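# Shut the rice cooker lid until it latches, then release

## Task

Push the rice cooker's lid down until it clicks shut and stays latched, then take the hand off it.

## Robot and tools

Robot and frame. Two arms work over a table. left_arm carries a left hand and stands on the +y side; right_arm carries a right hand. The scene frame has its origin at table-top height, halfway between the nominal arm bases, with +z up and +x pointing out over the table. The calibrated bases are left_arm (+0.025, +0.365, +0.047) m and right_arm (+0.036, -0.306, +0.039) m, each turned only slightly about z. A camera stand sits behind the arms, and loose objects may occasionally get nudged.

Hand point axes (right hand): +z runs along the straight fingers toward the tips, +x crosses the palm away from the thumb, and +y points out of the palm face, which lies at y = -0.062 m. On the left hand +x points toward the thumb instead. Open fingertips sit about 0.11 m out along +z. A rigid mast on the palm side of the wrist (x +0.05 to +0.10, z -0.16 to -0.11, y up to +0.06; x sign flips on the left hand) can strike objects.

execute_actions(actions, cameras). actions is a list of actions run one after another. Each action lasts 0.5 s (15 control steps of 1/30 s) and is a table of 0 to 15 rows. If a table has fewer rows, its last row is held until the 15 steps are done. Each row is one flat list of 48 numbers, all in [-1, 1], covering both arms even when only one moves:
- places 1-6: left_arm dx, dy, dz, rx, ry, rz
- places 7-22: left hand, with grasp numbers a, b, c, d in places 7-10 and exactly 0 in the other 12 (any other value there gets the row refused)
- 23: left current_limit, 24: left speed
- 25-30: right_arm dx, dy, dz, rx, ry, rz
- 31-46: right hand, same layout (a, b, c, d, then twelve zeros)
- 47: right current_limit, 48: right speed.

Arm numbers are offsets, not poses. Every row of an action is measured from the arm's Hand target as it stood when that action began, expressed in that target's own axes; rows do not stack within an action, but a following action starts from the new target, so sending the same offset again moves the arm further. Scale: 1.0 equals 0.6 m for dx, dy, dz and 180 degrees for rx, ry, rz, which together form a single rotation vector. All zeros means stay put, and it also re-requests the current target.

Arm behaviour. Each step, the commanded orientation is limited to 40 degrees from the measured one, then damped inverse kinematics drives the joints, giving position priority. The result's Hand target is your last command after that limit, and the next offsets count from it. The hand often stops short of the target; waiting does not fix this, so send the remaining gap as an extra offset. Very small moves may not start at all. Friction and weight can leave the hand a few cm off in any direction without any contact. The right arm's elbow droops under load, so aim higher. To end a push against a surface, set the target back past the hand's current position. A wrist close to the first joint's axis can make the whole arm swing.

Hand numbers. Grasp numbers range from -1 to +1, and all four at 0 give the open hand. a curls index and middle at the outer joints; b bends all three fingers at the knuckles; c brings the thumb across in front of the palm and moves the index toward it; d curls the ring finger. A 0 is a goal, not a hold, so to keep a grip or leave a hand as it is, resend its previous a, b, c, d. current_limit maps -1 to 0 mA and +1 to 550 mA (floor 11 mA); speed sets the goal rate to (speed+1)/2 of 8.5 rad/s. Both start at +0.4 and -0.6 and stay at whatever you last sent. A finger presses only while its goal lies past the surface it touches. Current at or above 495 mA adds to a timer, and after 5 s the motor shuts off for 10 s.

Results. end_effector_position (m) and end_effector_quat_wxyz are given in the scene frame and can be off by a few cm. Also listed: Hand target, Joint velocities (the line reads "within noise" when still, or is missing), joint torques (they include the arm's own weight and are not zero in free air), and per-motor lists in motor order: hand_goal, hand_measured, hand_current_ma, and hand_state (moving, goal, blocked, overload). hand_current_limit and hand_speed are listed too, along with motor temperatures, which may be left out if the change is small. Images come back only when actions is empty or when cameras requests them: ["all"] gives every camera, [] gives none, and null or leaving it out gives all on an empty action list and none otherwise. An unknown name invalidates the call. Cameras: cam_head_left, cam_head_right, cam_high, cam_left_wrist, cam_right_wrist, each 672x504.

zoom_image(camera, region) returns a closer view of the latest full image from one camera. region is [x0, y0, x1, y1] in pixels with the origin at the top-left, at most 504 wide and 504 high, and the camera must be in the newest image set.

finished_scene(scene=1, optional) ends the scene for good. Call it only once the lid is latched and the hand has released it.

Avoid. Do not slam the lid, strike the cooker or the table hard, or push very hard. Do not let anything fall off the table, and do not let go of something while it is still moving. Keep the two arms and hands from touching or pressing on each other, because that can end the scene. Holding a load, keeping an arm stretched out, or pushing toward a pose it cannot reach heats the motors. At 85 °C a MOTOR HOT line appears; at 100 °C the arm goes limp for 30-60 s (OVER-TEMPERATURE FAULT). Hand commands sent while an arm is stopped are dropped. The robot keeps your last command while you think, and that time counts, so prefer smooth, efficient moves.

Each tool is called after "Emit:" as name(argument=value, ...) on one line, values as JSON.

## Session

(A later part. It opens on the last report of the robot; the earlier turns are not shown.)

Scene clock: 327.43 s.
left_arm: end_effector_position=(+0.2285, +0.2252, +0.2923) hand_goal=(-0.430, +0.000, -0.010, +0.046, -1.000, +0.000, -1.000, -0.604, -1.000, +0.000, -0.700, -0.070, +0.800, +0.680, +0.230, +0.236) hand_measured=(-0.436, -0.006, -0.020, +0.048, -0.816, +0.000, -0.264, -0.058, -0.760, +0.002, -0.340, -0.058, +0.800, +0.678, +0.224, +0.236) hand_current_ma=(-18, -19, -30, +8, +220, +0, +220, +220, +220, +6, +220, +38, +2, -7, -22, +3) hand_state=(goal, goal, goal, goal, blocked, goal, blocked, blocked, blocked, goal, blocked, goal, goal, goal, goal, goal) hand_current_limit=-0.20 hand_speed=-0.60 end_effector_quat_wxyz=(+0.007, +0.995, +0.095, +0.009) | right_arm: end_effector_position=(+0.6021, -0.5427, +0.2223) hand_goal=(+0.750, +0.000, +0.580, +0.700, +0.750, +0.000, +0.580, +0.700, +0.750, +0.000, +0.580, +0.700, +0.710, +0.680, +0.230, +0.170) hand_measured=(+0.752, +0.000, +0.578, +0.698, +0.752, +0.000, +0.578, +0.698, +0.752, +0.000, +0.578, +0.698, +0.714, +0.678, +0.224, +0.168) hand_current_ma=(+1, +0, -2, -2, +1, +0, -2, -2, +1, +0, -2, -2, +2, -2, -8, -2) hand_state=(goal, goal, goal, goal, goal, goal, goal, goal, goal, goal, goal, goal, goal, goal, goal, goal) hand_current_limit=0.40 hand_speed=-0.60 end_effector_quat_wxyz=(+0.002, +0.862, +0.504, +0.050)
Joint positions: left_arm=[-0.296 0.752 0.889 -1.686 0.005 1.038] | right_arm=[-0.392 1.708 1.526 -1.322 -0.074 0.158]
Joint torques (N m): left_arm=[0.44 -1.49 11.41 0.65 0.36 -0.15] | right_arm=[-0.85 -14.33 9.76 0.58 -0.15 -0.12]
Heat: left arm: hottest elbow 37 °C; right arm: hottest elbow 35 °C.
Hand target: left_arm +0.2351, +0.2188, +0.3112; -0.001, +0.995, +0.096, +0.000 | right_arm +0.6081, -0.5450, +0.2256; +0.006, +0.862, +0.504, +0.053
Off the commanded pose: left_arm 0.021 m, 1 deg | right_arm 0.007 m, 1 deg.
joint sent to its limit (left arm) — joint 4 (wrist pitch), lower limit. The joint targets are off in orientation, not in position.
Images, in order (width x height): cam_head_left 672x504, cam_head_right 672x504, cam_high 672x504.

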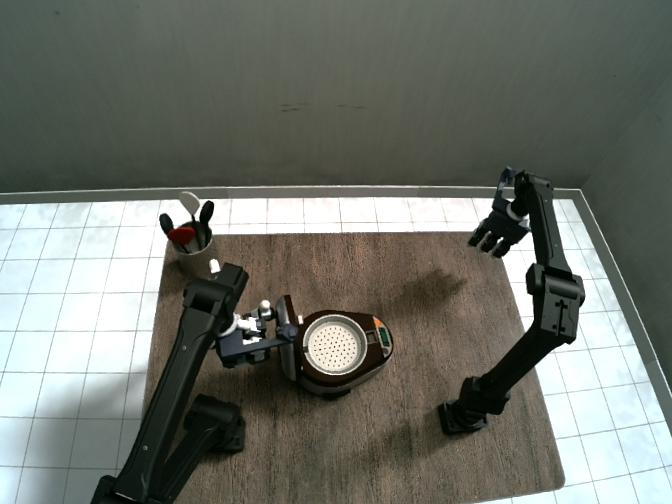

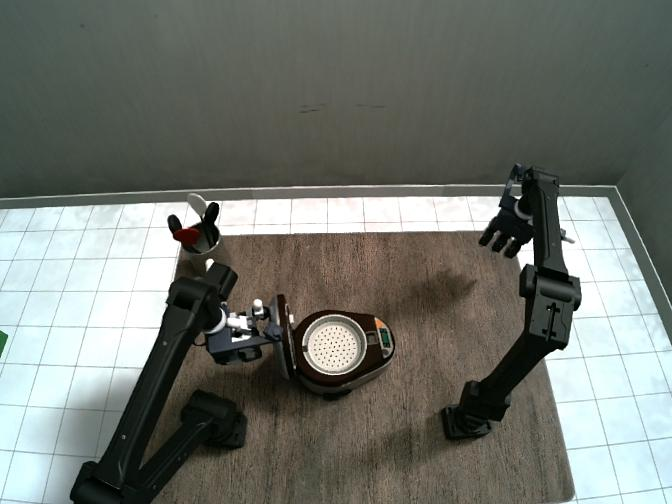

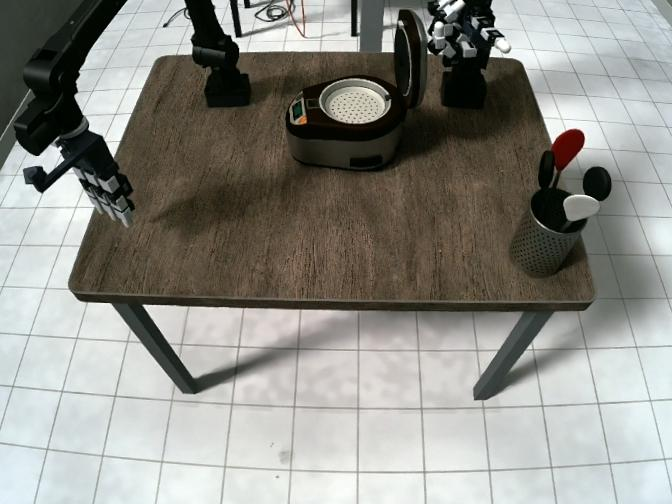

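Emit:
execute_actions(actions=[[[0,0.033,-0.008,0,0,0,0.9,1,0,0.8,0,0,0,0,0,0,0,0,0,0,0,0,-0.2,-0.6,0,0,0,0,0,0,0,0,0,0,0,0,0,0,0,0,0,0,0,0,0,0,0.4,-0.6]]], cameras=["cam_head_right", "cam_high"])

Emit:
zoom_image(camera="cam_high", region=[360, 0, 560, 120])

Emit:
zoom_image(camera="cam_head_right", region=[190, 270, 360, 400])

Scene clock: 340.80 s.
left_arm: end_effector_position=(+0.2319, +0.2060, +0.2965) hand_goal=(-0.430, +0.000, -0.010, +0.046, -1.000, +0.000, -1.000, -0.604, -1.000, +0.000, -0.700, -0.070, +0.800, +0.680, +0.230, +0.236) hand_measured=(-0.434, -0.010, -0.020, +0.048, -0.816, +0.000, -0.264, -0.058, -0.760, +0.002, -0.340, -0.058, +0.800, +0.678, +0.224, +0.236) hand_current_ma=(-11, -26, -30, +8, +220, +0, +220, +220, +220, +6, +220, +38, +2, -7, -22, +3) hand_state=(goal, goal, goal, goal, blocked, goal, blocked, blocked, blocked, goal, blocked, goal, goal, goal, goal, goal) hand_current_limit=-0.20 hand_speed=-0.60 end_effector_quat_wxyz=(+0.004, +0.996, +0.093, +0.004) | right_arm: end_effector_position=(+0.6021, -0.5427, +0.2223) hand_goal=(+0.750, +0.000, +0.580, +0.700, +0.750, +0.000, +0.580, +0.700, +0.750, +0.000, +0.580, +0.700, +0.710, +0.680, +0.230, +0.170) hand_measured=(+0.752, +0.000, +0.578, +0.698, +0.752, +0.000, +0.578, +0.698, +0.752, +0.000, +0.578, +0.698, +0.714, +0.678, +0.224, +0.168) hand_current_ma=(+1, +0, -2, -2, +1, +0, -2, -2, +1, +0, -2, -2, +2, -2, -8, -2) hand_state=(goal, goal, goal, goal, goal, goal, goal, goal, goal, goal, goal, goal, goal, goal, goal, goal) hand_current_limit=0.40 hand_speed=-0.60 end_effector_quat_wxyz=(+0.002, +0.862, +0.504, +0.050)
Joint positions: left_arm=[-0.388 0.794 0.92 -1.686 0.004 0.95] | right_arm=[-0.392 1.708 1.526 -1.322 -0.074 0.158]
Joint torques (N m): left_arm=[0.44 -2.14 11.51 0.62 0.31 -0.2] | right_arm=[-0.5 -14.68 9.7 0.66 -0.11 -0.15]
Heat: left arm: hottest elbow 38 °C; right arm: hottest elbow 35 °C.
Hand target: left_arm +0.2390, +0.1994, +0.3160; -0.001, +0.995, +0.096, +0.000 | right_arm +0.6081, -0.5450, +0.2256; +0.006, +0.862, +0.504, +0.053
Off the commanded pose: left_arm 0.022 m, 1 deg | right_arm 0.007 m, 1 deg.
joint sent to its limit (left arm) — joint 4 (wrist pitch), lower limit. The joint targets are off in orientation, not in position.
Images, in order (width x height): cam_head_right 672x504, cam_high 672x504.

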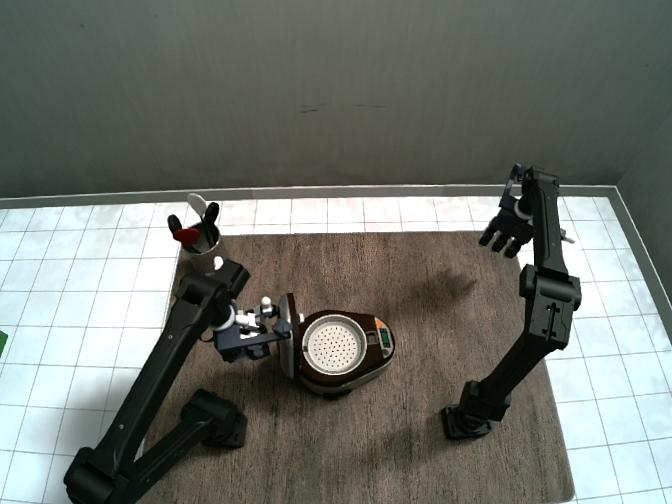

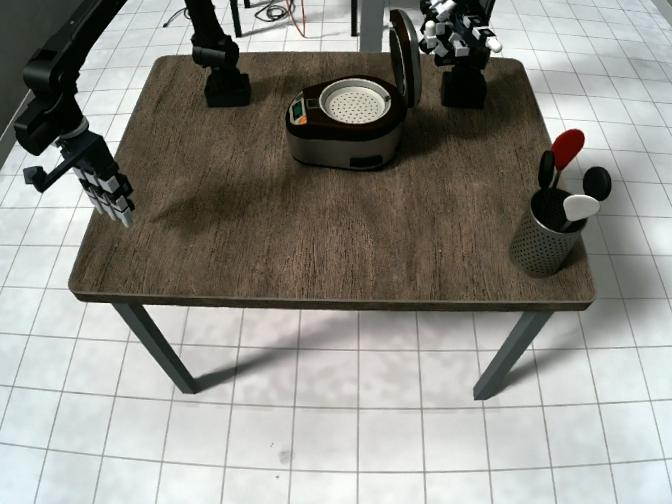

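Scaled by 2.520 from the camera's 672x504 image, which has a finer 960x720 frame.

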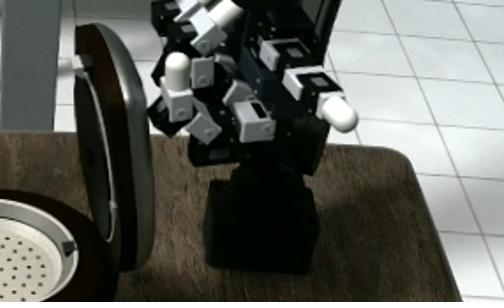

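Scaled by 2.965 from the camera's 672x504 image, which has a finer 960x720 frame.

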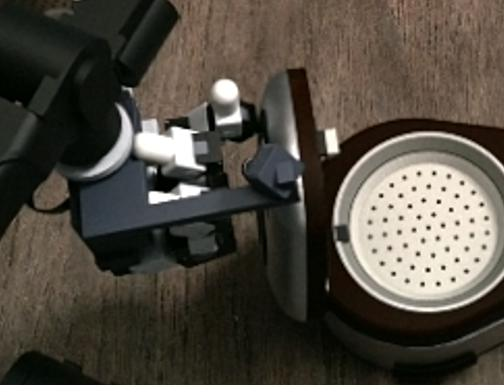

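Emit:
execute_actions(actions=[[[0,0.04,-0.015,0,0,0,0.9,1,0,0.8,0,0,0,0,0,0,0,0,0,0,0,0,-0.2,-0.6,0,0,0,0,0,0,0,0,0,0,0,0,0,0,0,0,0,0,0,0,0,0,0.4,-0.6]],[[0,0.04,-0.005,0,0,0,0.9,1,0,0.8,0,0,0,0,0,0,0,0,0,0,0,0,-0.2,-0.6,0,0,0,0,0,0,0,0,0,0,0,0,0,0,0,0,0,0,0,0,0,0,0.4,-0.6]]], cameras=["cam_head_right", "cam_high"])

Emit:
zoom_image(camera="cam_high", region=[340, 0, 540, 120])

Emit:
zoom_image(camera="cam_head_right", region=[190, 270, 360, 400])

Scene clock: 349.73 s.
left_arm: end_effector_position=(+0.2415, +0.1599, +0.3083) hand_goal=(-0.430, +0.000, -0.010, +0.046, -1.000, +0.000, -1.000, -0.604, -1.000, +0.000, -0.700, -0.070, +0.800, +0.680, +0.230, +0.236) hand_measured=(-0.428, -0.006, -0.012, +0.048, -0.816, +0.000, -0.264, -0.058, -0.760, +0.002, -0.340, -0.058, +0.800, +0.678, +0.224, +0.236) hand_current_ma=(+5, -17, -8, +8, +220, +0, +220, +220, +220, +6, +220, +38, +2, -7, -22, +3) hand_state=(goal, goal, goal, goal, blocked, goal, blocked, blocked, blocked, goal, blocked, goal, goal, goal, goal, goal) hand_current_limit=-0.20 hand_speed=-0.60 end_effector_quat_wxyz=(-0.003, +0.995, +0.095, -0.005) | right_arm: end_effector_position=(+0.6021, -0.5427, +0.2223) hand_goal=(+0.750, +0.000, +0.580, +0.700, +0.750, +0.000, +0.580, +0.700, +0.750, +0.000, +0.580, +0.700, +0.710, +0.680, +0.230, +0.170) hand_measured=(+0.752, +0.000, +0.578, +0.698, +0.752, +0.000, +0.578, +0.698, +0.752, +0.000, +0.578, +0.698, +0.714, +0.678, +0.224, +0.168) hand_current_ma=(+1, +0, -2, -2, +1, +0, -2, -2, +1, +0, -2, -2, +2, -2, -8, -2) hand_state=(goal, goal, goal, goal, goal, goal, goal, goal, goal, goal, goal, goal, goal, goal, goal, goal) hand_current_limit=0.40 hand_speed=-0.60 end_effector_quat_wxyz=(+0.002, +0.862, +0.504, +0.050)
Joint positions: left_arm=[-0.565 0.903 1.007 -1.686 0.002 0.769] | right_arm=[-0.392 1.708 1.526 -1.322 -0.074 0.158]
Joint torques (N m): left_arm=[0.67 -4.01 11.55 0.59 0.16 -0.17] | right_arm=[-1.14 -14.8 9.8 0.54 -0.11 -0.13]
Heat: left arm: hottest elbow 39 °C; right arm: hottest elbow 35 °C.
Hand target: left_arm +0.2481, +0.1523, +0.3278; -0.001, +0.995, +0.096, +0.000 | right_arm +0.6081, -0.5450, +0.2256; +0.006, +0.862, +0.504, +0.053
Off the commanded pose: left_arm 0.022 m, 1 deg | right_arm 0.007 m, 1 deg.
joint sent to its limit (left arm) — joint 4 (wrist pitch), lower limit. The joint targets still meet the commanded pose.
Images, in order (width x height): cam_head_right 672x504, cam_high 672x504.

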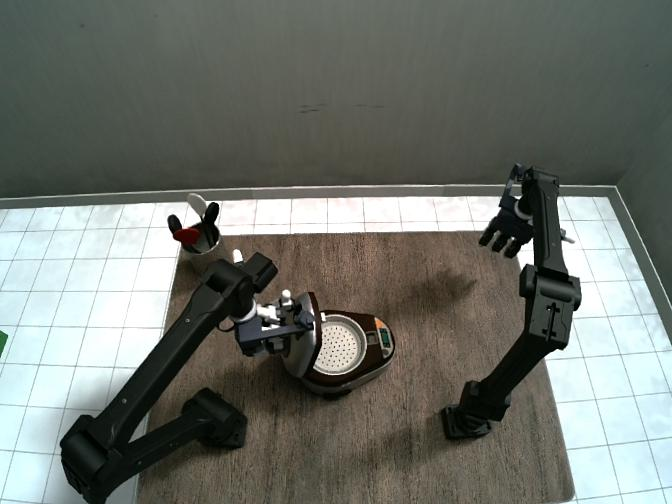

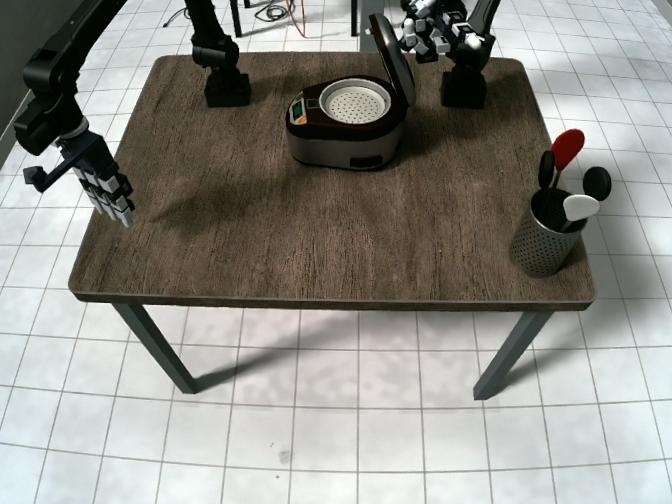

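Scaled by 2.520 from the camera's 672x504 image, which has a finer 960x720 frame.

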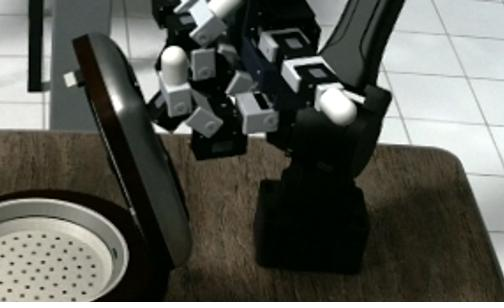

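Scaled by 2.965 from the camera's 672x504 image, which has a finer 960x720 frame.

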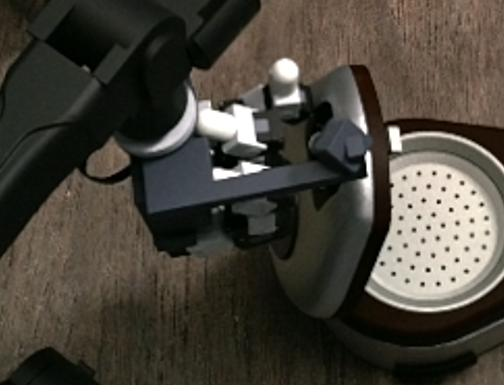

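Emit:
execute_actions(actions=[[[0,0.045,0.005,0,0,0,0.9,1,0,0.8,0,0,0,0,0,0,0,0,0,0,0,0,-0.2,-0.6,0,0,0,0,0,0,0,0,0,0,0,0,0,0,0,0,0,0,0,0,0,0,0.4,-0.6]],[[0,0.045,0.012,0,0,0,0.9,1,0,0.8,0,0,0,0,0,0,0,0,0,0,0,0,-0.2,-0.6,0,0,0,0,0,0,0,0,0,0,0,0,0,0,0,0,0,0,0,0,0,0,0.4,-0.6]]], cameras=["cam_head_right", "cam_high"])

Emit:
zoom_image(camera="cam_high", region=[320, 0, 520, 120])

Emit:
zoom_image(camera="cam_head_right", region=[210, 270, 380, 400])

Scene clock: 363.70 s.
left_arm: end_effector_position=(+0.2491, +0.1109, +0.2999) hand_goal=(-0.430, +0.000, -0.010, +0.046, -1.000, +0.000, -1.000, -0.604, -1.000, +0.000, -0.700, -0.070, +0.800, +0.680, +0.230, +0.236) hand_measured=(-0.438, -0.002, -0.018, +0.048, -0.816, +0.000, -0.264, -0.058, -0.760, +0.002, -0.340, -0.058, +0.800, +0.678, +0.224, +0.236) hand_current_ma=(-28, -3, -24, +8, +220, +0, +220, +220, +220, +6, +220, +38, +2, -7, -22, +3) hand_state=(goal, goal, goal, goal, blocked, goal, blocked, blocked, blocked, goal, blocked, goal, goal, goal, goal, goal) hand_current_limit=-0.20 hand_speed=-0.60 end_effector_quat_wxyz=(-0.017, +0.995, +0.094, -0.015) | right_arm: end_effector_position=(+0.6021, -0.5427, +0.2223) hand_goal=(+0.750, +0.000, +0.580, +0.700, +0.750, +0.000, +0.580, +0.700, +0.750, +0.000, +0.580, +0.700, +0.710, +0.680, +0.230, +0.170) hand_measured=(+0.752, +0.000, +0.578, +0.698, +0.752, +0.000, +0.578, +0.698, +0.752, +0.000, +0.578, +0.698, +0.714, +0.678, +0.224, +0.168) hand_current_ma=(+1, +0, -2, -2, +1, +0, -2, -2, +1, +0, -2, -2, +2, -2, -8, -2) hand_state=(goal, goal, goal, goal, goal, goal, goal, goal, goal, goal, goal, goal, goal, goal, goal, goal) hand_current_limit=0.40 hand_speed=-0.60 end_effector_quat_wxyz=(+0.002, +0.862, +0.504, +0.050)
Joint positions: left_arm=[-0.707 1.029 1.065 -1.654 0 0.629] | right_arm=[-0.392 1.708 1.526 -1.322 -0.074 0.158]
Joint torques (N m): left_arm=[0.79 -6.12 11.28 1.13 0.1 -0.2] | right_arm=[-1.49 -14.39 9.69 0.69 -0.11 -0.12]
Heat: left arm: hottest elbow 40 °C; right arm: hottest elbow 35 °C.
Hand target: left_arm +0.2584, +0.0993, +0.3176; -0.001, +0.995, +0.096, +0.000 | right_arm +0.6081, -0.5450, +0.2256; +0.006, +0.862, +0.504, +0.053
Off the commanded pose: left_arm 0.023 m, 3 deg | right_arm 0.007 m, 1 deg.
Images, in order (width x height): cam_head_right 672x504, cam_high 672x504.

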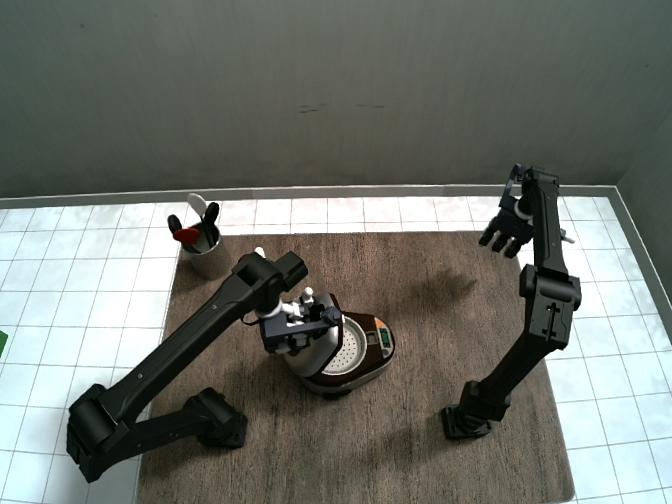

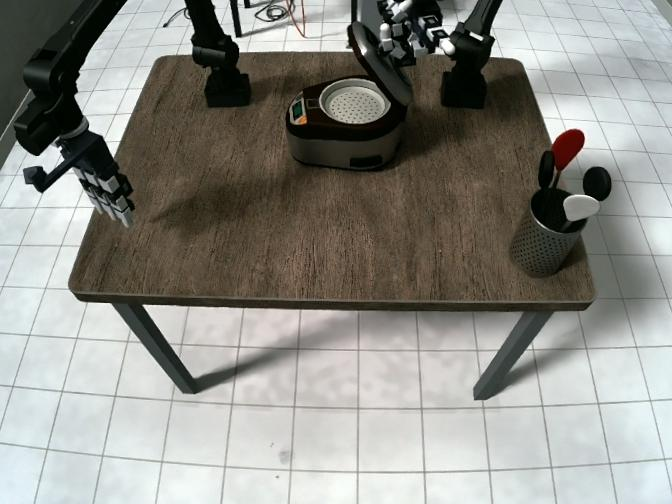

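Scaled by 2.520 from the camera's 672x504 image, which has a finer 960x720 frame.

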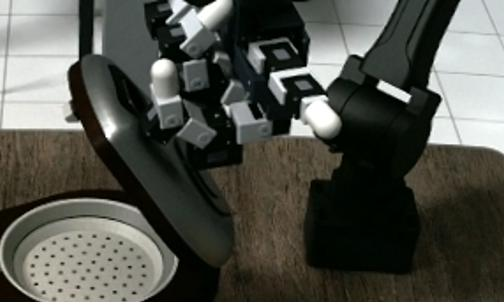

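Scaled by 2.965 from the camera's 672x504 image, which has a finer 960x720 frame.

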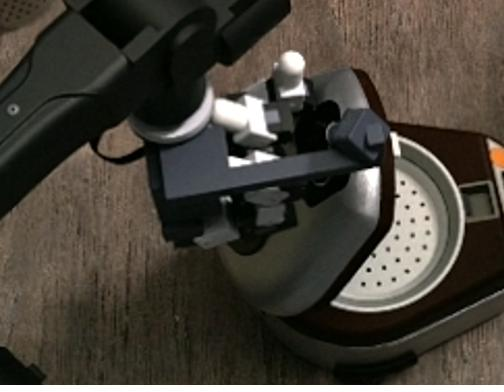

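Emit:
execute_actions(actions=[[[0,0.06,0.03,0,0,0,0.9,1,0,0.8,0,0,0,0,0,0,0,0,0,0,0,0,-0.2,-0.6,0,0,0,0,0,0,0,0,0,0,0,0,0,0,0,0,0,0,0,0,0,0,0.4,-0.6]],[[0,0.06,0.03,0,0,0,0.9,1,0,0.8,0,0,0,0,0,0,0,0,0,0,0,0,-0.2,-0.6,0,0,0,0,0,0,0,0,0,0,0,0,0,0,0,0,0,0,0,0,0,0,0.4,-0.6]]], cameras=["cam_head_right", "cam_high"])

Emit:
zoom_image(camera="cam_high", region=[300, 0, 500, 120])

Emit:
zoom_image(camera="cam_head_right", region=[230, 270, 400, 400])

Scene clock: 371.63 s.
left_arm: end_effector_position=(+0.2633, +0.0431, +0.2628) hand_goal=(-0.430, +0.000, -0.010, +0.046, -1.000, +0.000, -1.000, -0.604, -1.000, +0.000, -0.700, -0.070, +0.800, +0.680, +0.230, +0.236) hand_measured=(-0.426, +0.000, -0.010, +0.048, -0.816, +0.000, -0.264, -0.058, -0.760, +0.002, -0.340, -0.058, +0.802, +0.678, +0.224, +0.236) hand_current_ma=(+15, +0, -1, +8, +220, +0, +220, +220, +220, +6, +220, +38, +3, -7, -22, +3) hand_state=(goal, goal, goal, goal, blocked, goal, blocked, blocked, blocked, goal, blocked, goal, goal, goal, goal, goal) hand_current_limit=-0.20 hand_speed=-0.60 end_effector_quat_wxyz=(-0.021, +0.995, +0.094, -0.013) | right_arm: end_effector_position=(+0.6021, -0.5427, +0.2223) hand_goal=(+0.750, +0.000, +0.580, +0.700, +0.750, +0.000, +0.580, +0.700, +0.750, +0.000, +0.580, +0.700, +0.710, +0.680, +0.230, +0.170) hand_measured=(+0.752, +0.000, +0.578, +0.698, +0.752, +0.000, +0.578, +0.698, +0.752, +0.000, +0.578, +0.698, +0.714, +0.678, +0.224, +0.168) hand_current_ma=(+1, +0, -2, -2, +1, +0, -2, -2, +1, +0, -2, -2, +2, -2, -8, -2) hand_state=(goal, goal, goal, goal, goal, goal, goal, goal, goal, goal, goal, goal, goal, goal, goal, goal) hand_current_limit=0.40 hand_speed=-0.60 end_effector_quat_wxyz=(+0.002, +0.862, +0.504, +0.050)
Joint positions: left_arm=[-0.834 1.197 1.09 -1.514 -0.001 0.503] | right_arm=[-0.392 1.708 1.526 -1.322 -0.074 0.158]
Joint torques (N m): left_arm=[0.91 -9.05 11.28 1.07 0.11 -0.2] | right_arm=[-1.08 -14.86 9.66 0.7 -0.08 -0.09]
Heat: left arm: hottest elbow 40 °C; right arm: hottest elbow 35 °C.
Hand target: left_arm +0.2722, +0.0286, +0.2814; -0.001, +0.995, +0.096, +0.000 | right_arm +0.6081, -0.5450, +0.2256; +0.006, +0.862, +0.504, +0.053
Off the commanded pose: left_arm 0.025 m, 3 deg | right_arm 0.007 m, 1 deg.
Images, in order (width x height): cam_head_right 672x504, cam_high 672x504.

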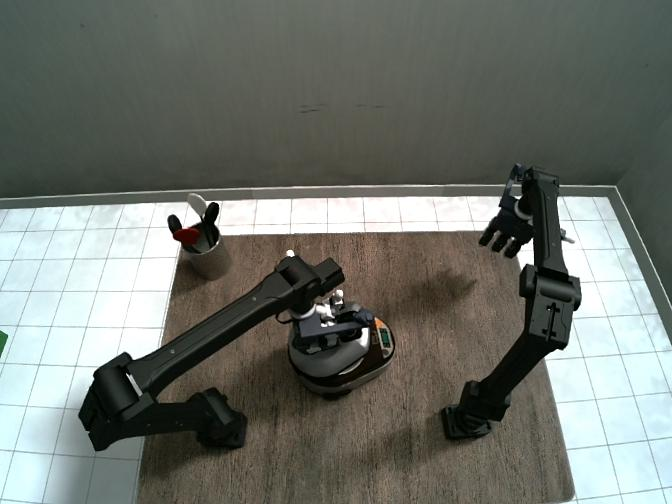

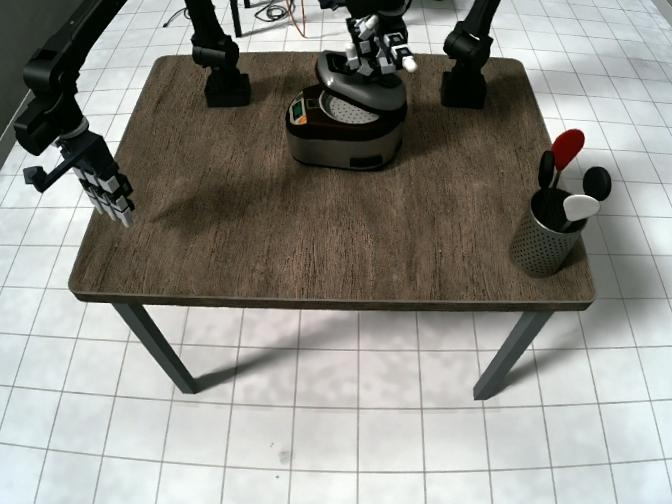

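Scaled by 2.520 from the camera's 672x504 image, which has a finer 960x720 frame.

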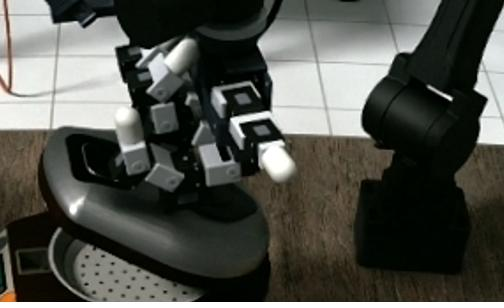

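Scaled by 2.965 from the camera's 672x504 image, which has a finer 960x720 frame.

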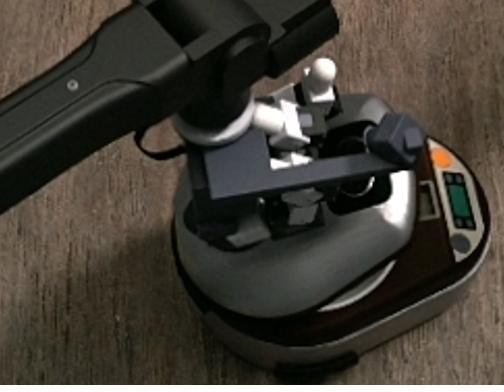

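Emit:
execute_actions(actions=[[[0,0.05,0.045,0,0,0,0.9,1,0,0.8,0,0,0,0,0,0,0,0,0,0,0,0,-0.2,-0.6,0,0,0,0,0,0,0,0,0,0,0,0,0,0,0,0,0,0,0,0,0,0,0.4,-0.6]],[[0,0.04,0.04,0,0,0,0.9,1,0,0.8,0,0,0,0,0,0,0,0,0,0,0,0,-0.2,-0.6,0,0,0,0,0,0,0,0,0,0,0,0,0,0,0,0,0,0,0,0,0,0,0.4,-0.6]]], cameras=["cam_head_right", "cam_high"])

Emit:
zoom_image(camera="cam_high", region=[280, 20, 480, 180])

Emit:
zoom_image(camera="cam_head_right", region=[250, 270, 420, 400])

Scene clock: 377.87 s.
left_arm: end_effector_position=(+0.2759, -0.0094, +0.2204) hand_goal=(-0.430, +0.000, -0.010, +0.046, -1.000, +0.000, -1.000, -0.604, -1.000, +0.000, -0.700, -0.070, +0.800, +0.680, +0.230, +0.236) hand_measured=(-0.438, +0.000, -0.010, +0.048, -0.816, +0.000, -0.264, -0.058, -0.760, +0.002, -0.340, -0.058, +0.802, +0.678, +0.224, +0.236) hand_current_ma=(-25, +0, -1, +8, +220, +0, +220, +220, +220, +6, +220, +38, +3, -7, -22, +3) hand_state=(goal, goal, goal, goal, blocked, goal, blocked, blocked, blocked, goal, blocked, goal, goal, goal, goal, goal) hand_current_limit=-0.20 hand_speed=-0.60 end_effector_quat_wxyz=(-0.014, +0.995, +0.095, -0.007) | right_arm: end_effector_position=(+0.6021, -0.5427, +0.2223) hand_goal=(+0.750, +0.000, +0.580, +0.700, +0.750, +0.000, +0.580, +0.700, +0.750, +0.000, +0.580, +0.700, +0.710, +0.680, +0.230, +0.170) hand_measured=(+0.752, +0.000, +0.578, +0.698, +0.752, +0.000, +0.578, +0.698, +0.752, +0.000, +0.578, +0.698, +0.714, +0.678, +0.224, +0.168) hand_current_ma=(+1, +0, -2, -2, +1, +0, -2, -2, +1, +0, -2, -2, +2, -2, -8, -2) hand_state=(goal, goal, goal, goal, goal, goal, goal, goal, goal, goal, goal, goal, goal, goal, goal, goal) hand_current_limit=0.40 hand_speed=-0.60 end_effector_quat_wxyz=(+0.002, +0.862, +0.504, +0.050)
Joint positions: left_arm=[-0.9 1.337 1.097 -1.362 -0.002 0.435] | right_arm=[-0.392 1.708 1.526 -1.322 -0.074 0.158]
Joint torques (N m): left_arm=[0.85 -10.7 10.45 1.18 0.11 -0.19] | right_arm=[-0.97 -14.27 9.69 0.76 -0.09 -0.13]
Heat: left arm: hottest elbow 40 °C; right arm: hottest elbow 35 °C.
Hand target: left_arm +0.2825, -0.0243, +0.2304; -0.001, +0.995, +0.096, +0.000 | right_arm +0.6081, -0.5450, +0.2256; +0.006, +0.862, +0.504, +0.053
Off the commanded pose: left_arm 0.019 m, 2 deg | right_arm 0.007 m, 1 deg.
Images, in order (width x height): cam_head_right 672x504, cam_high 672x504.

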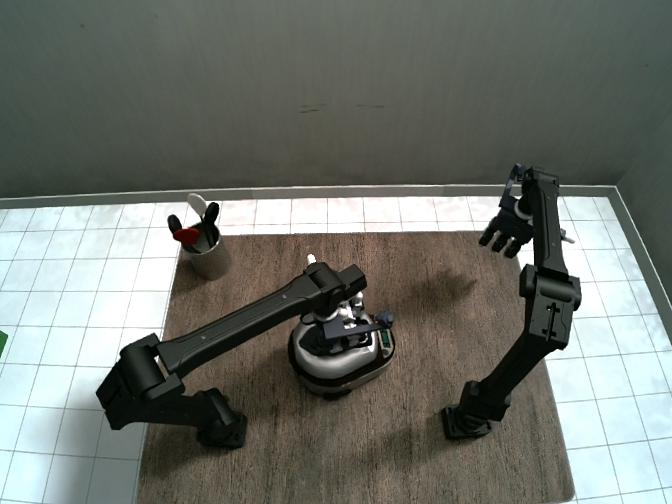

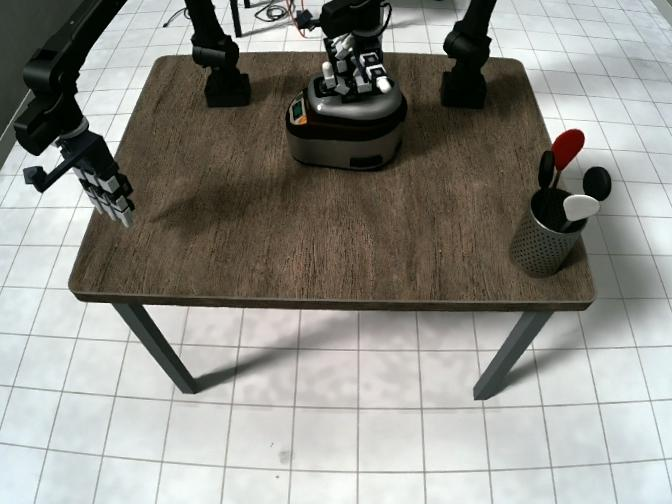

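Scaled by 2.520 from the camera's 672x504 image, which has a finer 960x720 frame.

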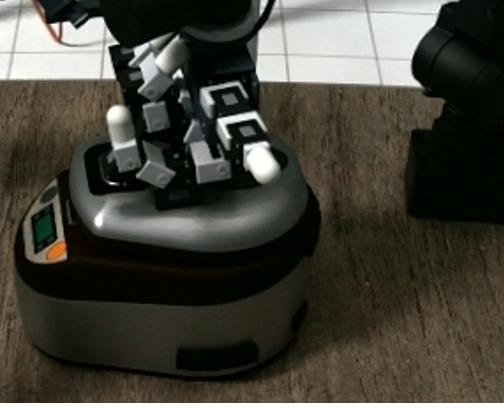

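Scaled by 2.965 from the camera's 672x504 image, which has a finer 960x720 frame.

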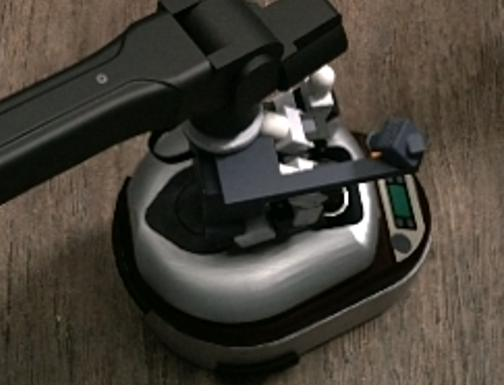

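Emit:
execute_actions(actions=[[[0,0.01,0.025,0,0,0,0.9,1,0,0.8,0,0,0,0,0,0,0,0,0,0,0,0,-0.2,-0.6,0,0,0,0,0,0,0,0,0,0,0,0,0,0,0,0,0,0,0,0,0,0,0.4,-0.6]],[[0,0.01,0.025,0,0,0,0.9,1,0,0.8,0,0,0,0,0,0,0,0,0,0,0,0,-0.2,-0.6,0,0,0,0,0,0,0,0,0,0,0,0,0,0,0,0,0,0,0,0,0,0,0.4,-0.6]]], cameras=["cam_head_right", "cam_high"])

Emit:
zoom_image(camera="cam_high", region=[280, 20, 480, 180])

Scene clock: 386.17 s.
left_arm: end_effector_position=(+0.2862, -0.0278, +0.2158) hand_goal=(-0.430, +0.000, -0.010, +0.046, -1.000, +0.000, -1.000, -0.604, -1.000, +0.000, -0.700, -0.070, +0.800, +0.680, +0.230, +0.236) hand_measured=(-0.452, +0.000, -0.010, +0.048, -0.816, +0.000, -0.264, -0.058, -0.760, +0.002, -0.340, -0.058, +0.802, +0.678, +0.224, +0.236) hand_current_ma=(-82, +0, -1, +8, +220, +0, +220, +220, +220, +6, +220, +38, +3, -7, -22, +3) hand_state=(blocked, goal, goal, goal, blocked, goal, blocked, blocked, blocked, goal, blocked, goal, goal, goal, goal, goal) hand_current_limit=-0.20 hand_speed=-0.60 end_effector_quat_wxyz=(+0.009, +0.995, +0.099, +0.007) | right_arm: end_effector_position=(+0.6021, -0.5427, +0.2223) hand_goal=(+0.750, +0.000, +0.580, +0.700, +0.750, +0.000, +0.580, +0.700, +0.750, +0.000, +0.580, +0.700, +0.710, +0.680, +0.230, +0.170) hand_measured=(+0.752, +0.000, +0.578, +0.698, +0.752, +0.000, +0.578, +0.698, +0.752, +0.000, +0.578, +0.698, +0.714, +0.678, +0.224, +0.168) hand_current_ma=(+1, +0, -2, -2, +1, +0, -2, -2, +1, +0, -2, -2, +2, -2, -8, -2) hand_state=(goal, goal, goal, goal, goal, goal, goal, goal, goal, goal, goal, goal, goal, goal, goal, goal) hand_current_limit=0.40 hand_speed=-0.60 end_effector_quat_wxyz=(+0.002, +0.862, +0.504, +0.050)
Joint positions: left_arm=[-0.909 1.363 1.097 -1.282 -0.003 0.418] | right_arm=[-0.392 1.708 1.526 -1.322 -0.074 0.158]
Joint torques (N m): left_arm=[0.5 -9.11 7.94 1.37 0.14 -0.17] | right_arm=[-1.08 -14.68 9.62 0.5 -0.11 -0.12]
Heat: left arm: hottest elbow 40 °C; right arm: hottest elbow 35 °C.
Hand target: left_arm +0.2848, -0.0359, +0.2005; -0.001, +0.995, +0.096, +0.000 | right_arm +0.6081, -0.5450, +0.2256; +0.006, +0.862, +0.504, +0.053
Off the commanded pose: left_arm 0.018 m, 1 deg | right_arm 0.007 m, 1 deg.
Images, in order (width x height): cam_head_right 672x504, cam_high 672x504.

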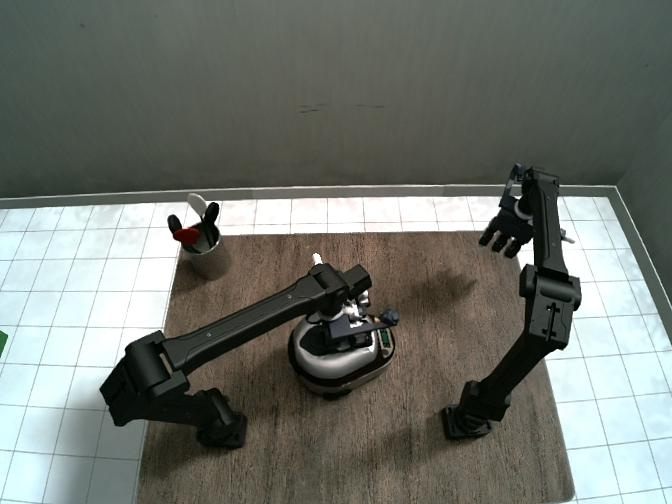

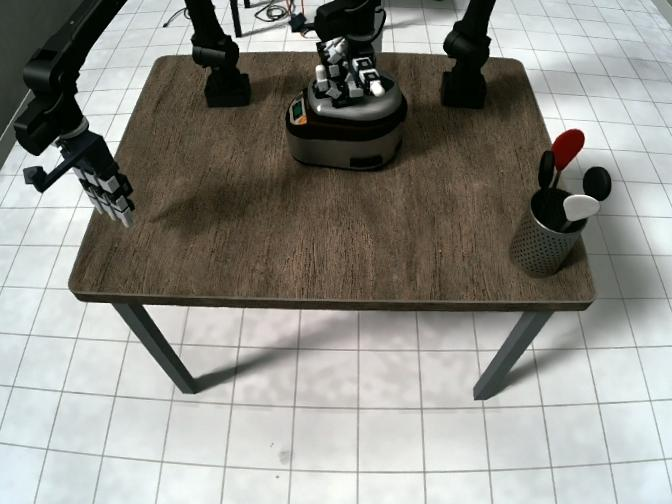

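Scaled by 2.520 from the camera's 672x504 image, which has a finer 960x720 frame.

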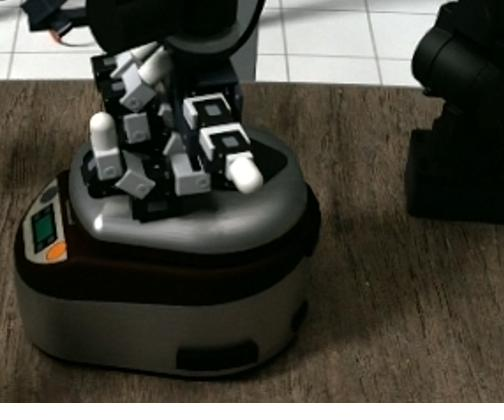

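Emit:
execute_actions(actions=[[[0,0.005,0.025,0,0,0,0.9,1,0,0.8,0,0,0,0,0,0,0,0,0,0,0,0,-0.2,-0.6,0,0,0,0,0,0,0,0,0,0,0,0,0,0,0,0,0,0,0,0,0,0,0.4,-0.6]]], cameras=["cam_head_left", "cam_high"])

Emit:
zoom_image(camera="cam_high", region=[280, 20, 480, 180])

Emit:
zoom_image(camera="cam_head_left", region=[250, 270, 420, 400])

Scene clock: 394.83 s.
left_arm: end_effector_position=(+0.2913, -0.0361, +0.2150) hand_goal=(-0.430, +0.000, -0.010, +0.046, -1.000, +0.000, -1.000, -0.604, -1.000, +0.000, -0.700, -0.070, +0.800, +0.680, +0.230, +0.236) hand_measured=(-0.446, +0.000, -0.010, +0.048, -0.816, +0.000, -0.264, -0.058, -0.760, +0.002, -0.340, -0.058, +0.802, +0.678, +0.224, +0.236) hand_current_ma=(-58, +0, -1, +8, +220, +0, +220, +220, +220, +6, +220, +38, +3, -7, -22, +3) hand_state=(goal, goal, goal, goal, blocked, goal, blocked, blocked, blocked, goal, blocked, goal, goal, goal, goal, goal) hand_current_limit=-0.20 hand_speed=-0.60 end_effector_quat_wxyz=(+0.021, +0.995, +0.099, +0.015) | right_arm: end_effector_position=(+0.6021, -0.5427, +0.2223) hand_goal=(+0.750, +0.000, +0.580, +0.700, +0.750, +0.000, +0.580, +0.700, +0.750, +0.000, +0.580, +0.700, +0.710, +0.680, +0.230, +0.170) hand_measured=(+0.752, +0.000, +0.578, +0.698, +0.752, +0.000, +0.578, +0.698, +0.752, +0.000, +0.578, +0.698, +0.714, +0.678, +0.224, +0.168) hand_current_ma=(+1, +0, -2, -2, +1, +0, -2, -2, +1, +0, -2, -2, +2, -2, -8, -2) hand_state=(goal, goal, goal, goal, goal, goal, goal, goal, goal, goal, goal, goal, goal, goal, goal, goal) hand_current_limit=0.40 hand_speed=-0.60 end_effector_quat_wxyz=(+0.002, +0.862, +0.504, +0.050)
Joint positions: left_arm=[-0.911 1.373 1.097 -1.243 -0.005 0.415] | right_arm=[-0.392 1.708 1.526 -1.322 -0.074 0.158]
Joint torques (N m): left_arm=[0.32 -8.82 6.27 1.46 0.2 -0.16] | right_arm=[-0.62 -14.21 9.7 0.64 -0.14 -0.11]
Heat: left arm: hottest elbow 39 °C; right arm: hottest elbow 35 °C.
Hand target: left_arm +0.2853, -0.0389, +0.1854; -0.001, +0.995, +0.096, +0.000 | right_arm +0.6081, -0.5450, +0.2256; +0.006, +0.862, +0.504, +0.053
Off the commanded pose: left_arm 0.030 m, 3 deg | right_arm 0.007 m, 1 deg.
Images, in order (width x height): cam_head_left 672x504, cam_high 672x504.

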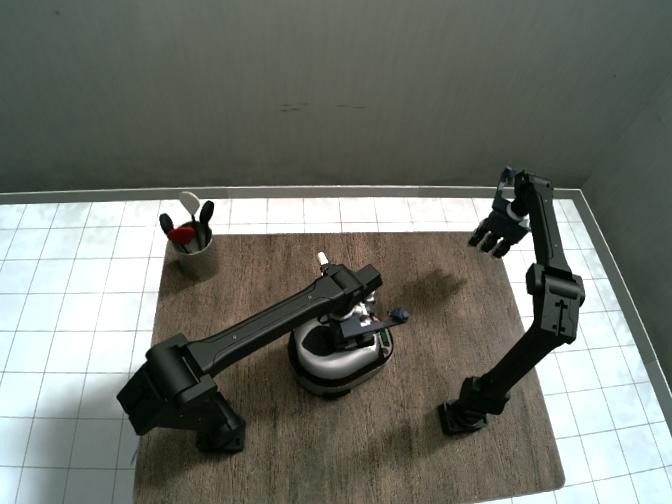

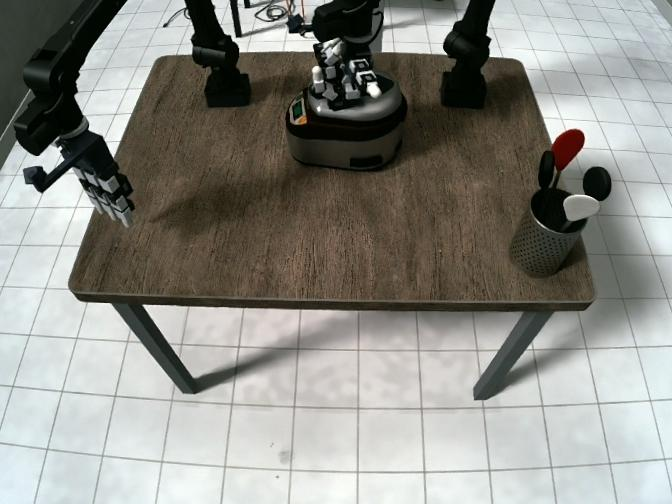

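Scaled by 2.520 from the camera's 672x504 image, which has a finer 960x720 frame.

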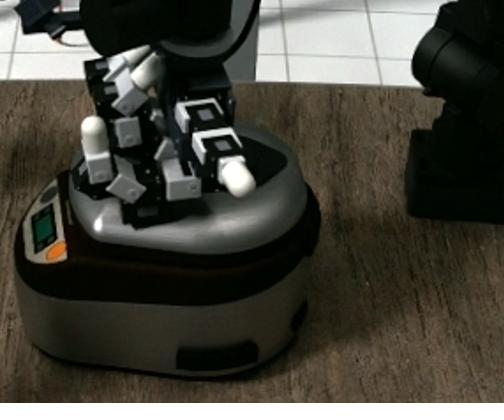

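Scaled by 2.965 from the camera's 672x504 image, which has a finer 960x720 frame.

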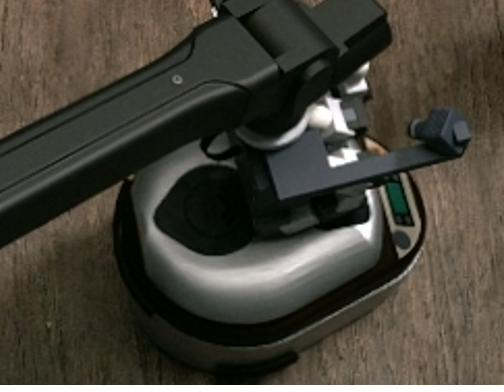

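Emit:
execute_actions(actions=[[[0,0.0,0.035,0,0,0,0.9,1,0,0.8,0,0,0,0,0,0,0,0,0,0,0,0,-0.2,-0.6,0,0,0,0,0,0,0,0,0,0,0,0,0,0,0,0,0,0,0,0,0,0,0.4,-0.6]],[[0,0.0,0.025,0,0,0,0.9,1,0,0.8,0,0,0,0,0,0,0,0,0,0,0,0,-0.2,-0.6,0,0,0,0,0,0,0,0,0,0,0,0,0,0,0,0,0,0,0,0,0,0,0.4,-0.6]]], cameras=["cam_head_left", "cam_high"])

Emit:
zoom_image(camera="cam_high", region=[280, 20, 480, 180])

Emit:
zoom_image(camera="cam_head_left", region=[250, 270, 420, 400])

Scene clock: 402.07 s.
left_arm: end_effector_position=(+0.2999, -0.0449, +0.2095) hand_goal=(-0.430, +0.000, -0.010, +0.046, -1.000, +0.000, -1.000, -0.604, -1.000, +0.000, -0.700, -0.070, +0.800, +0.680, +0.230, +0.236) hand_measured=(-0.458, +0.000, -0.010, +0.048, -0.816, +0.000, -0.264, -0.058, -0.760, +0.002, -0.340, -0.058, +0.802, +0.678, +0.224, +0.236) hand_current_ma=(-111, +0, -1, +8, +220, +0, +220, +220, +220, +6, +220, +38, +3, -7, -22, +3) hand_state=(blocked, goal, goal, goal, blocked, goal, blocked, blocked, blocked, goal, blocked, goal, goal, goal, goal, goal) hand_current_limit=-0.20 hand_speed=-0.60 end_effector_quat_wxyz=(+0.047, +0.993, +0.100, +0.036) | right_arm: end_effector_position=(+0.6021, -0.5427, +0.2223) hand_goal=(+0.750, +0.000, +0.580, +0.700, +0.750, +0.000, +0.580, +0.700, +0.750, +0.000, +0.580, +0.700, +0.710, +0.680, +0.230, +0.170) hand_measured=(+0.752, +0.000, +0.578, +0.698, +0.752, +0.000, +0.578, +0.698, +0.752, +0.000, +0.578, +0.698, +0.714, +0.678, +0.224, +0.168) hand_current_ma=(+1, +0, -2, -2, +1, +0, -2, -2, +1, +0, -2, -2, +2, -2, -8, -2) hand_state=(goal, goal, goal, goal, goal, goal, goal, goal, goal, goal, goal, goal, goal, goal, goal, goal) hand_current_limit=0.40 hand_speed=-0.60 end_effector_quat_wxyz=(+0.002, +0.862, +0.504, +0.050)
Joint positions: left_arm=[-0.912 1.373 1.063 -1.144 -0.017 0.414] | right_arm=[-0.392 1.708 1.526 -1.322 -0.074 0.158]
Joint torques (N m): left_arm=[0.44 -6.65 3.85 1.24 0.62 -0.15] | right_arm=[-0.73 -14.86 9.84 0.55 -0.12 -0.13]
Heat: left arm: hottest elbow 39 °C; right arm: hottest elbow 35 °C.
Hand target: left_arm +0.2854, -0.0388, +0.1493; -0.001, +0.995, +0.096, -0.001 | right_arm +0.6081, -0.5450, +0.2256; +0.006, +0.862, +0.504, +0.053
Off the commanded pose: left_arm 0.062 m, 7 deg | right_arm 0.007 m, 1 deg.
Images, in order (width x height): cam_head_left 672x504, cam_high 672x504.

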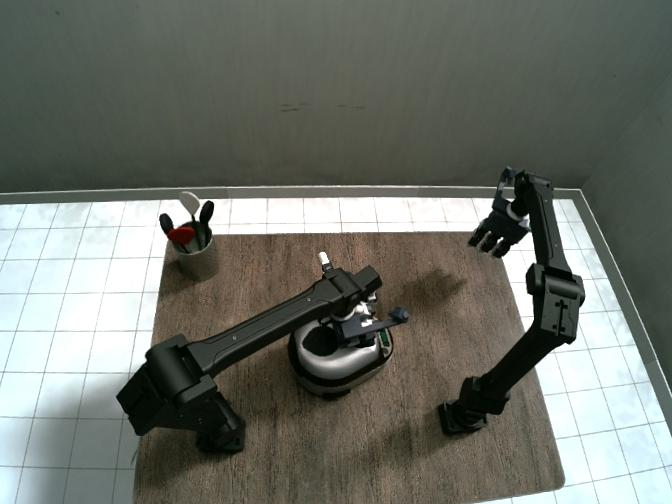

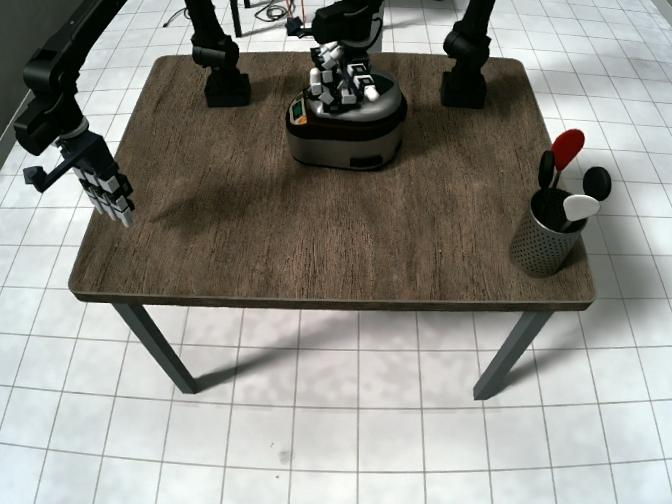

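Scaled by 2.520 from the camera's 672x504 image, which has a finer 960x720 frame.

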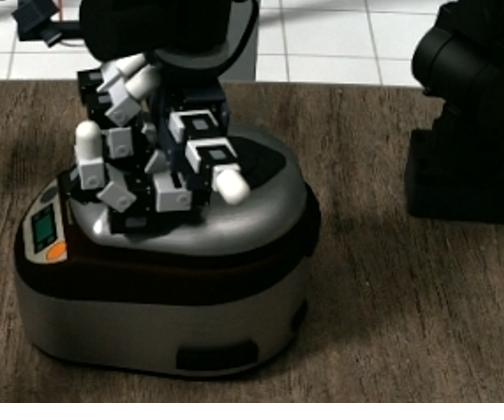

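Scaled by 2.965 from the camera's 672x504 image, which has a finer 960x720 frame.

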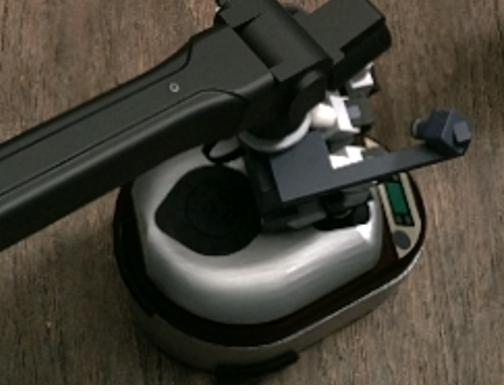

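Emit:
zoom_image(camera="cam_high", region=[280, 70, 420, 175])

Emit:
zoom_image(camera="cam_head_left", region=[285, 305, 405, 400])

Scaled by 3.600 from the camera's 672x504 image, which has a finer 960x720 frame.

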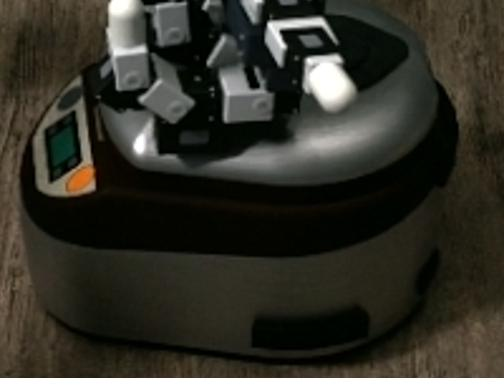

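Scaled by 4.200 from the camera's 672x504 image, which has a finer 960x720 frame.

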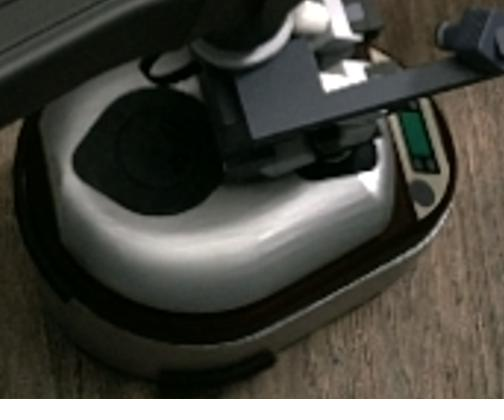

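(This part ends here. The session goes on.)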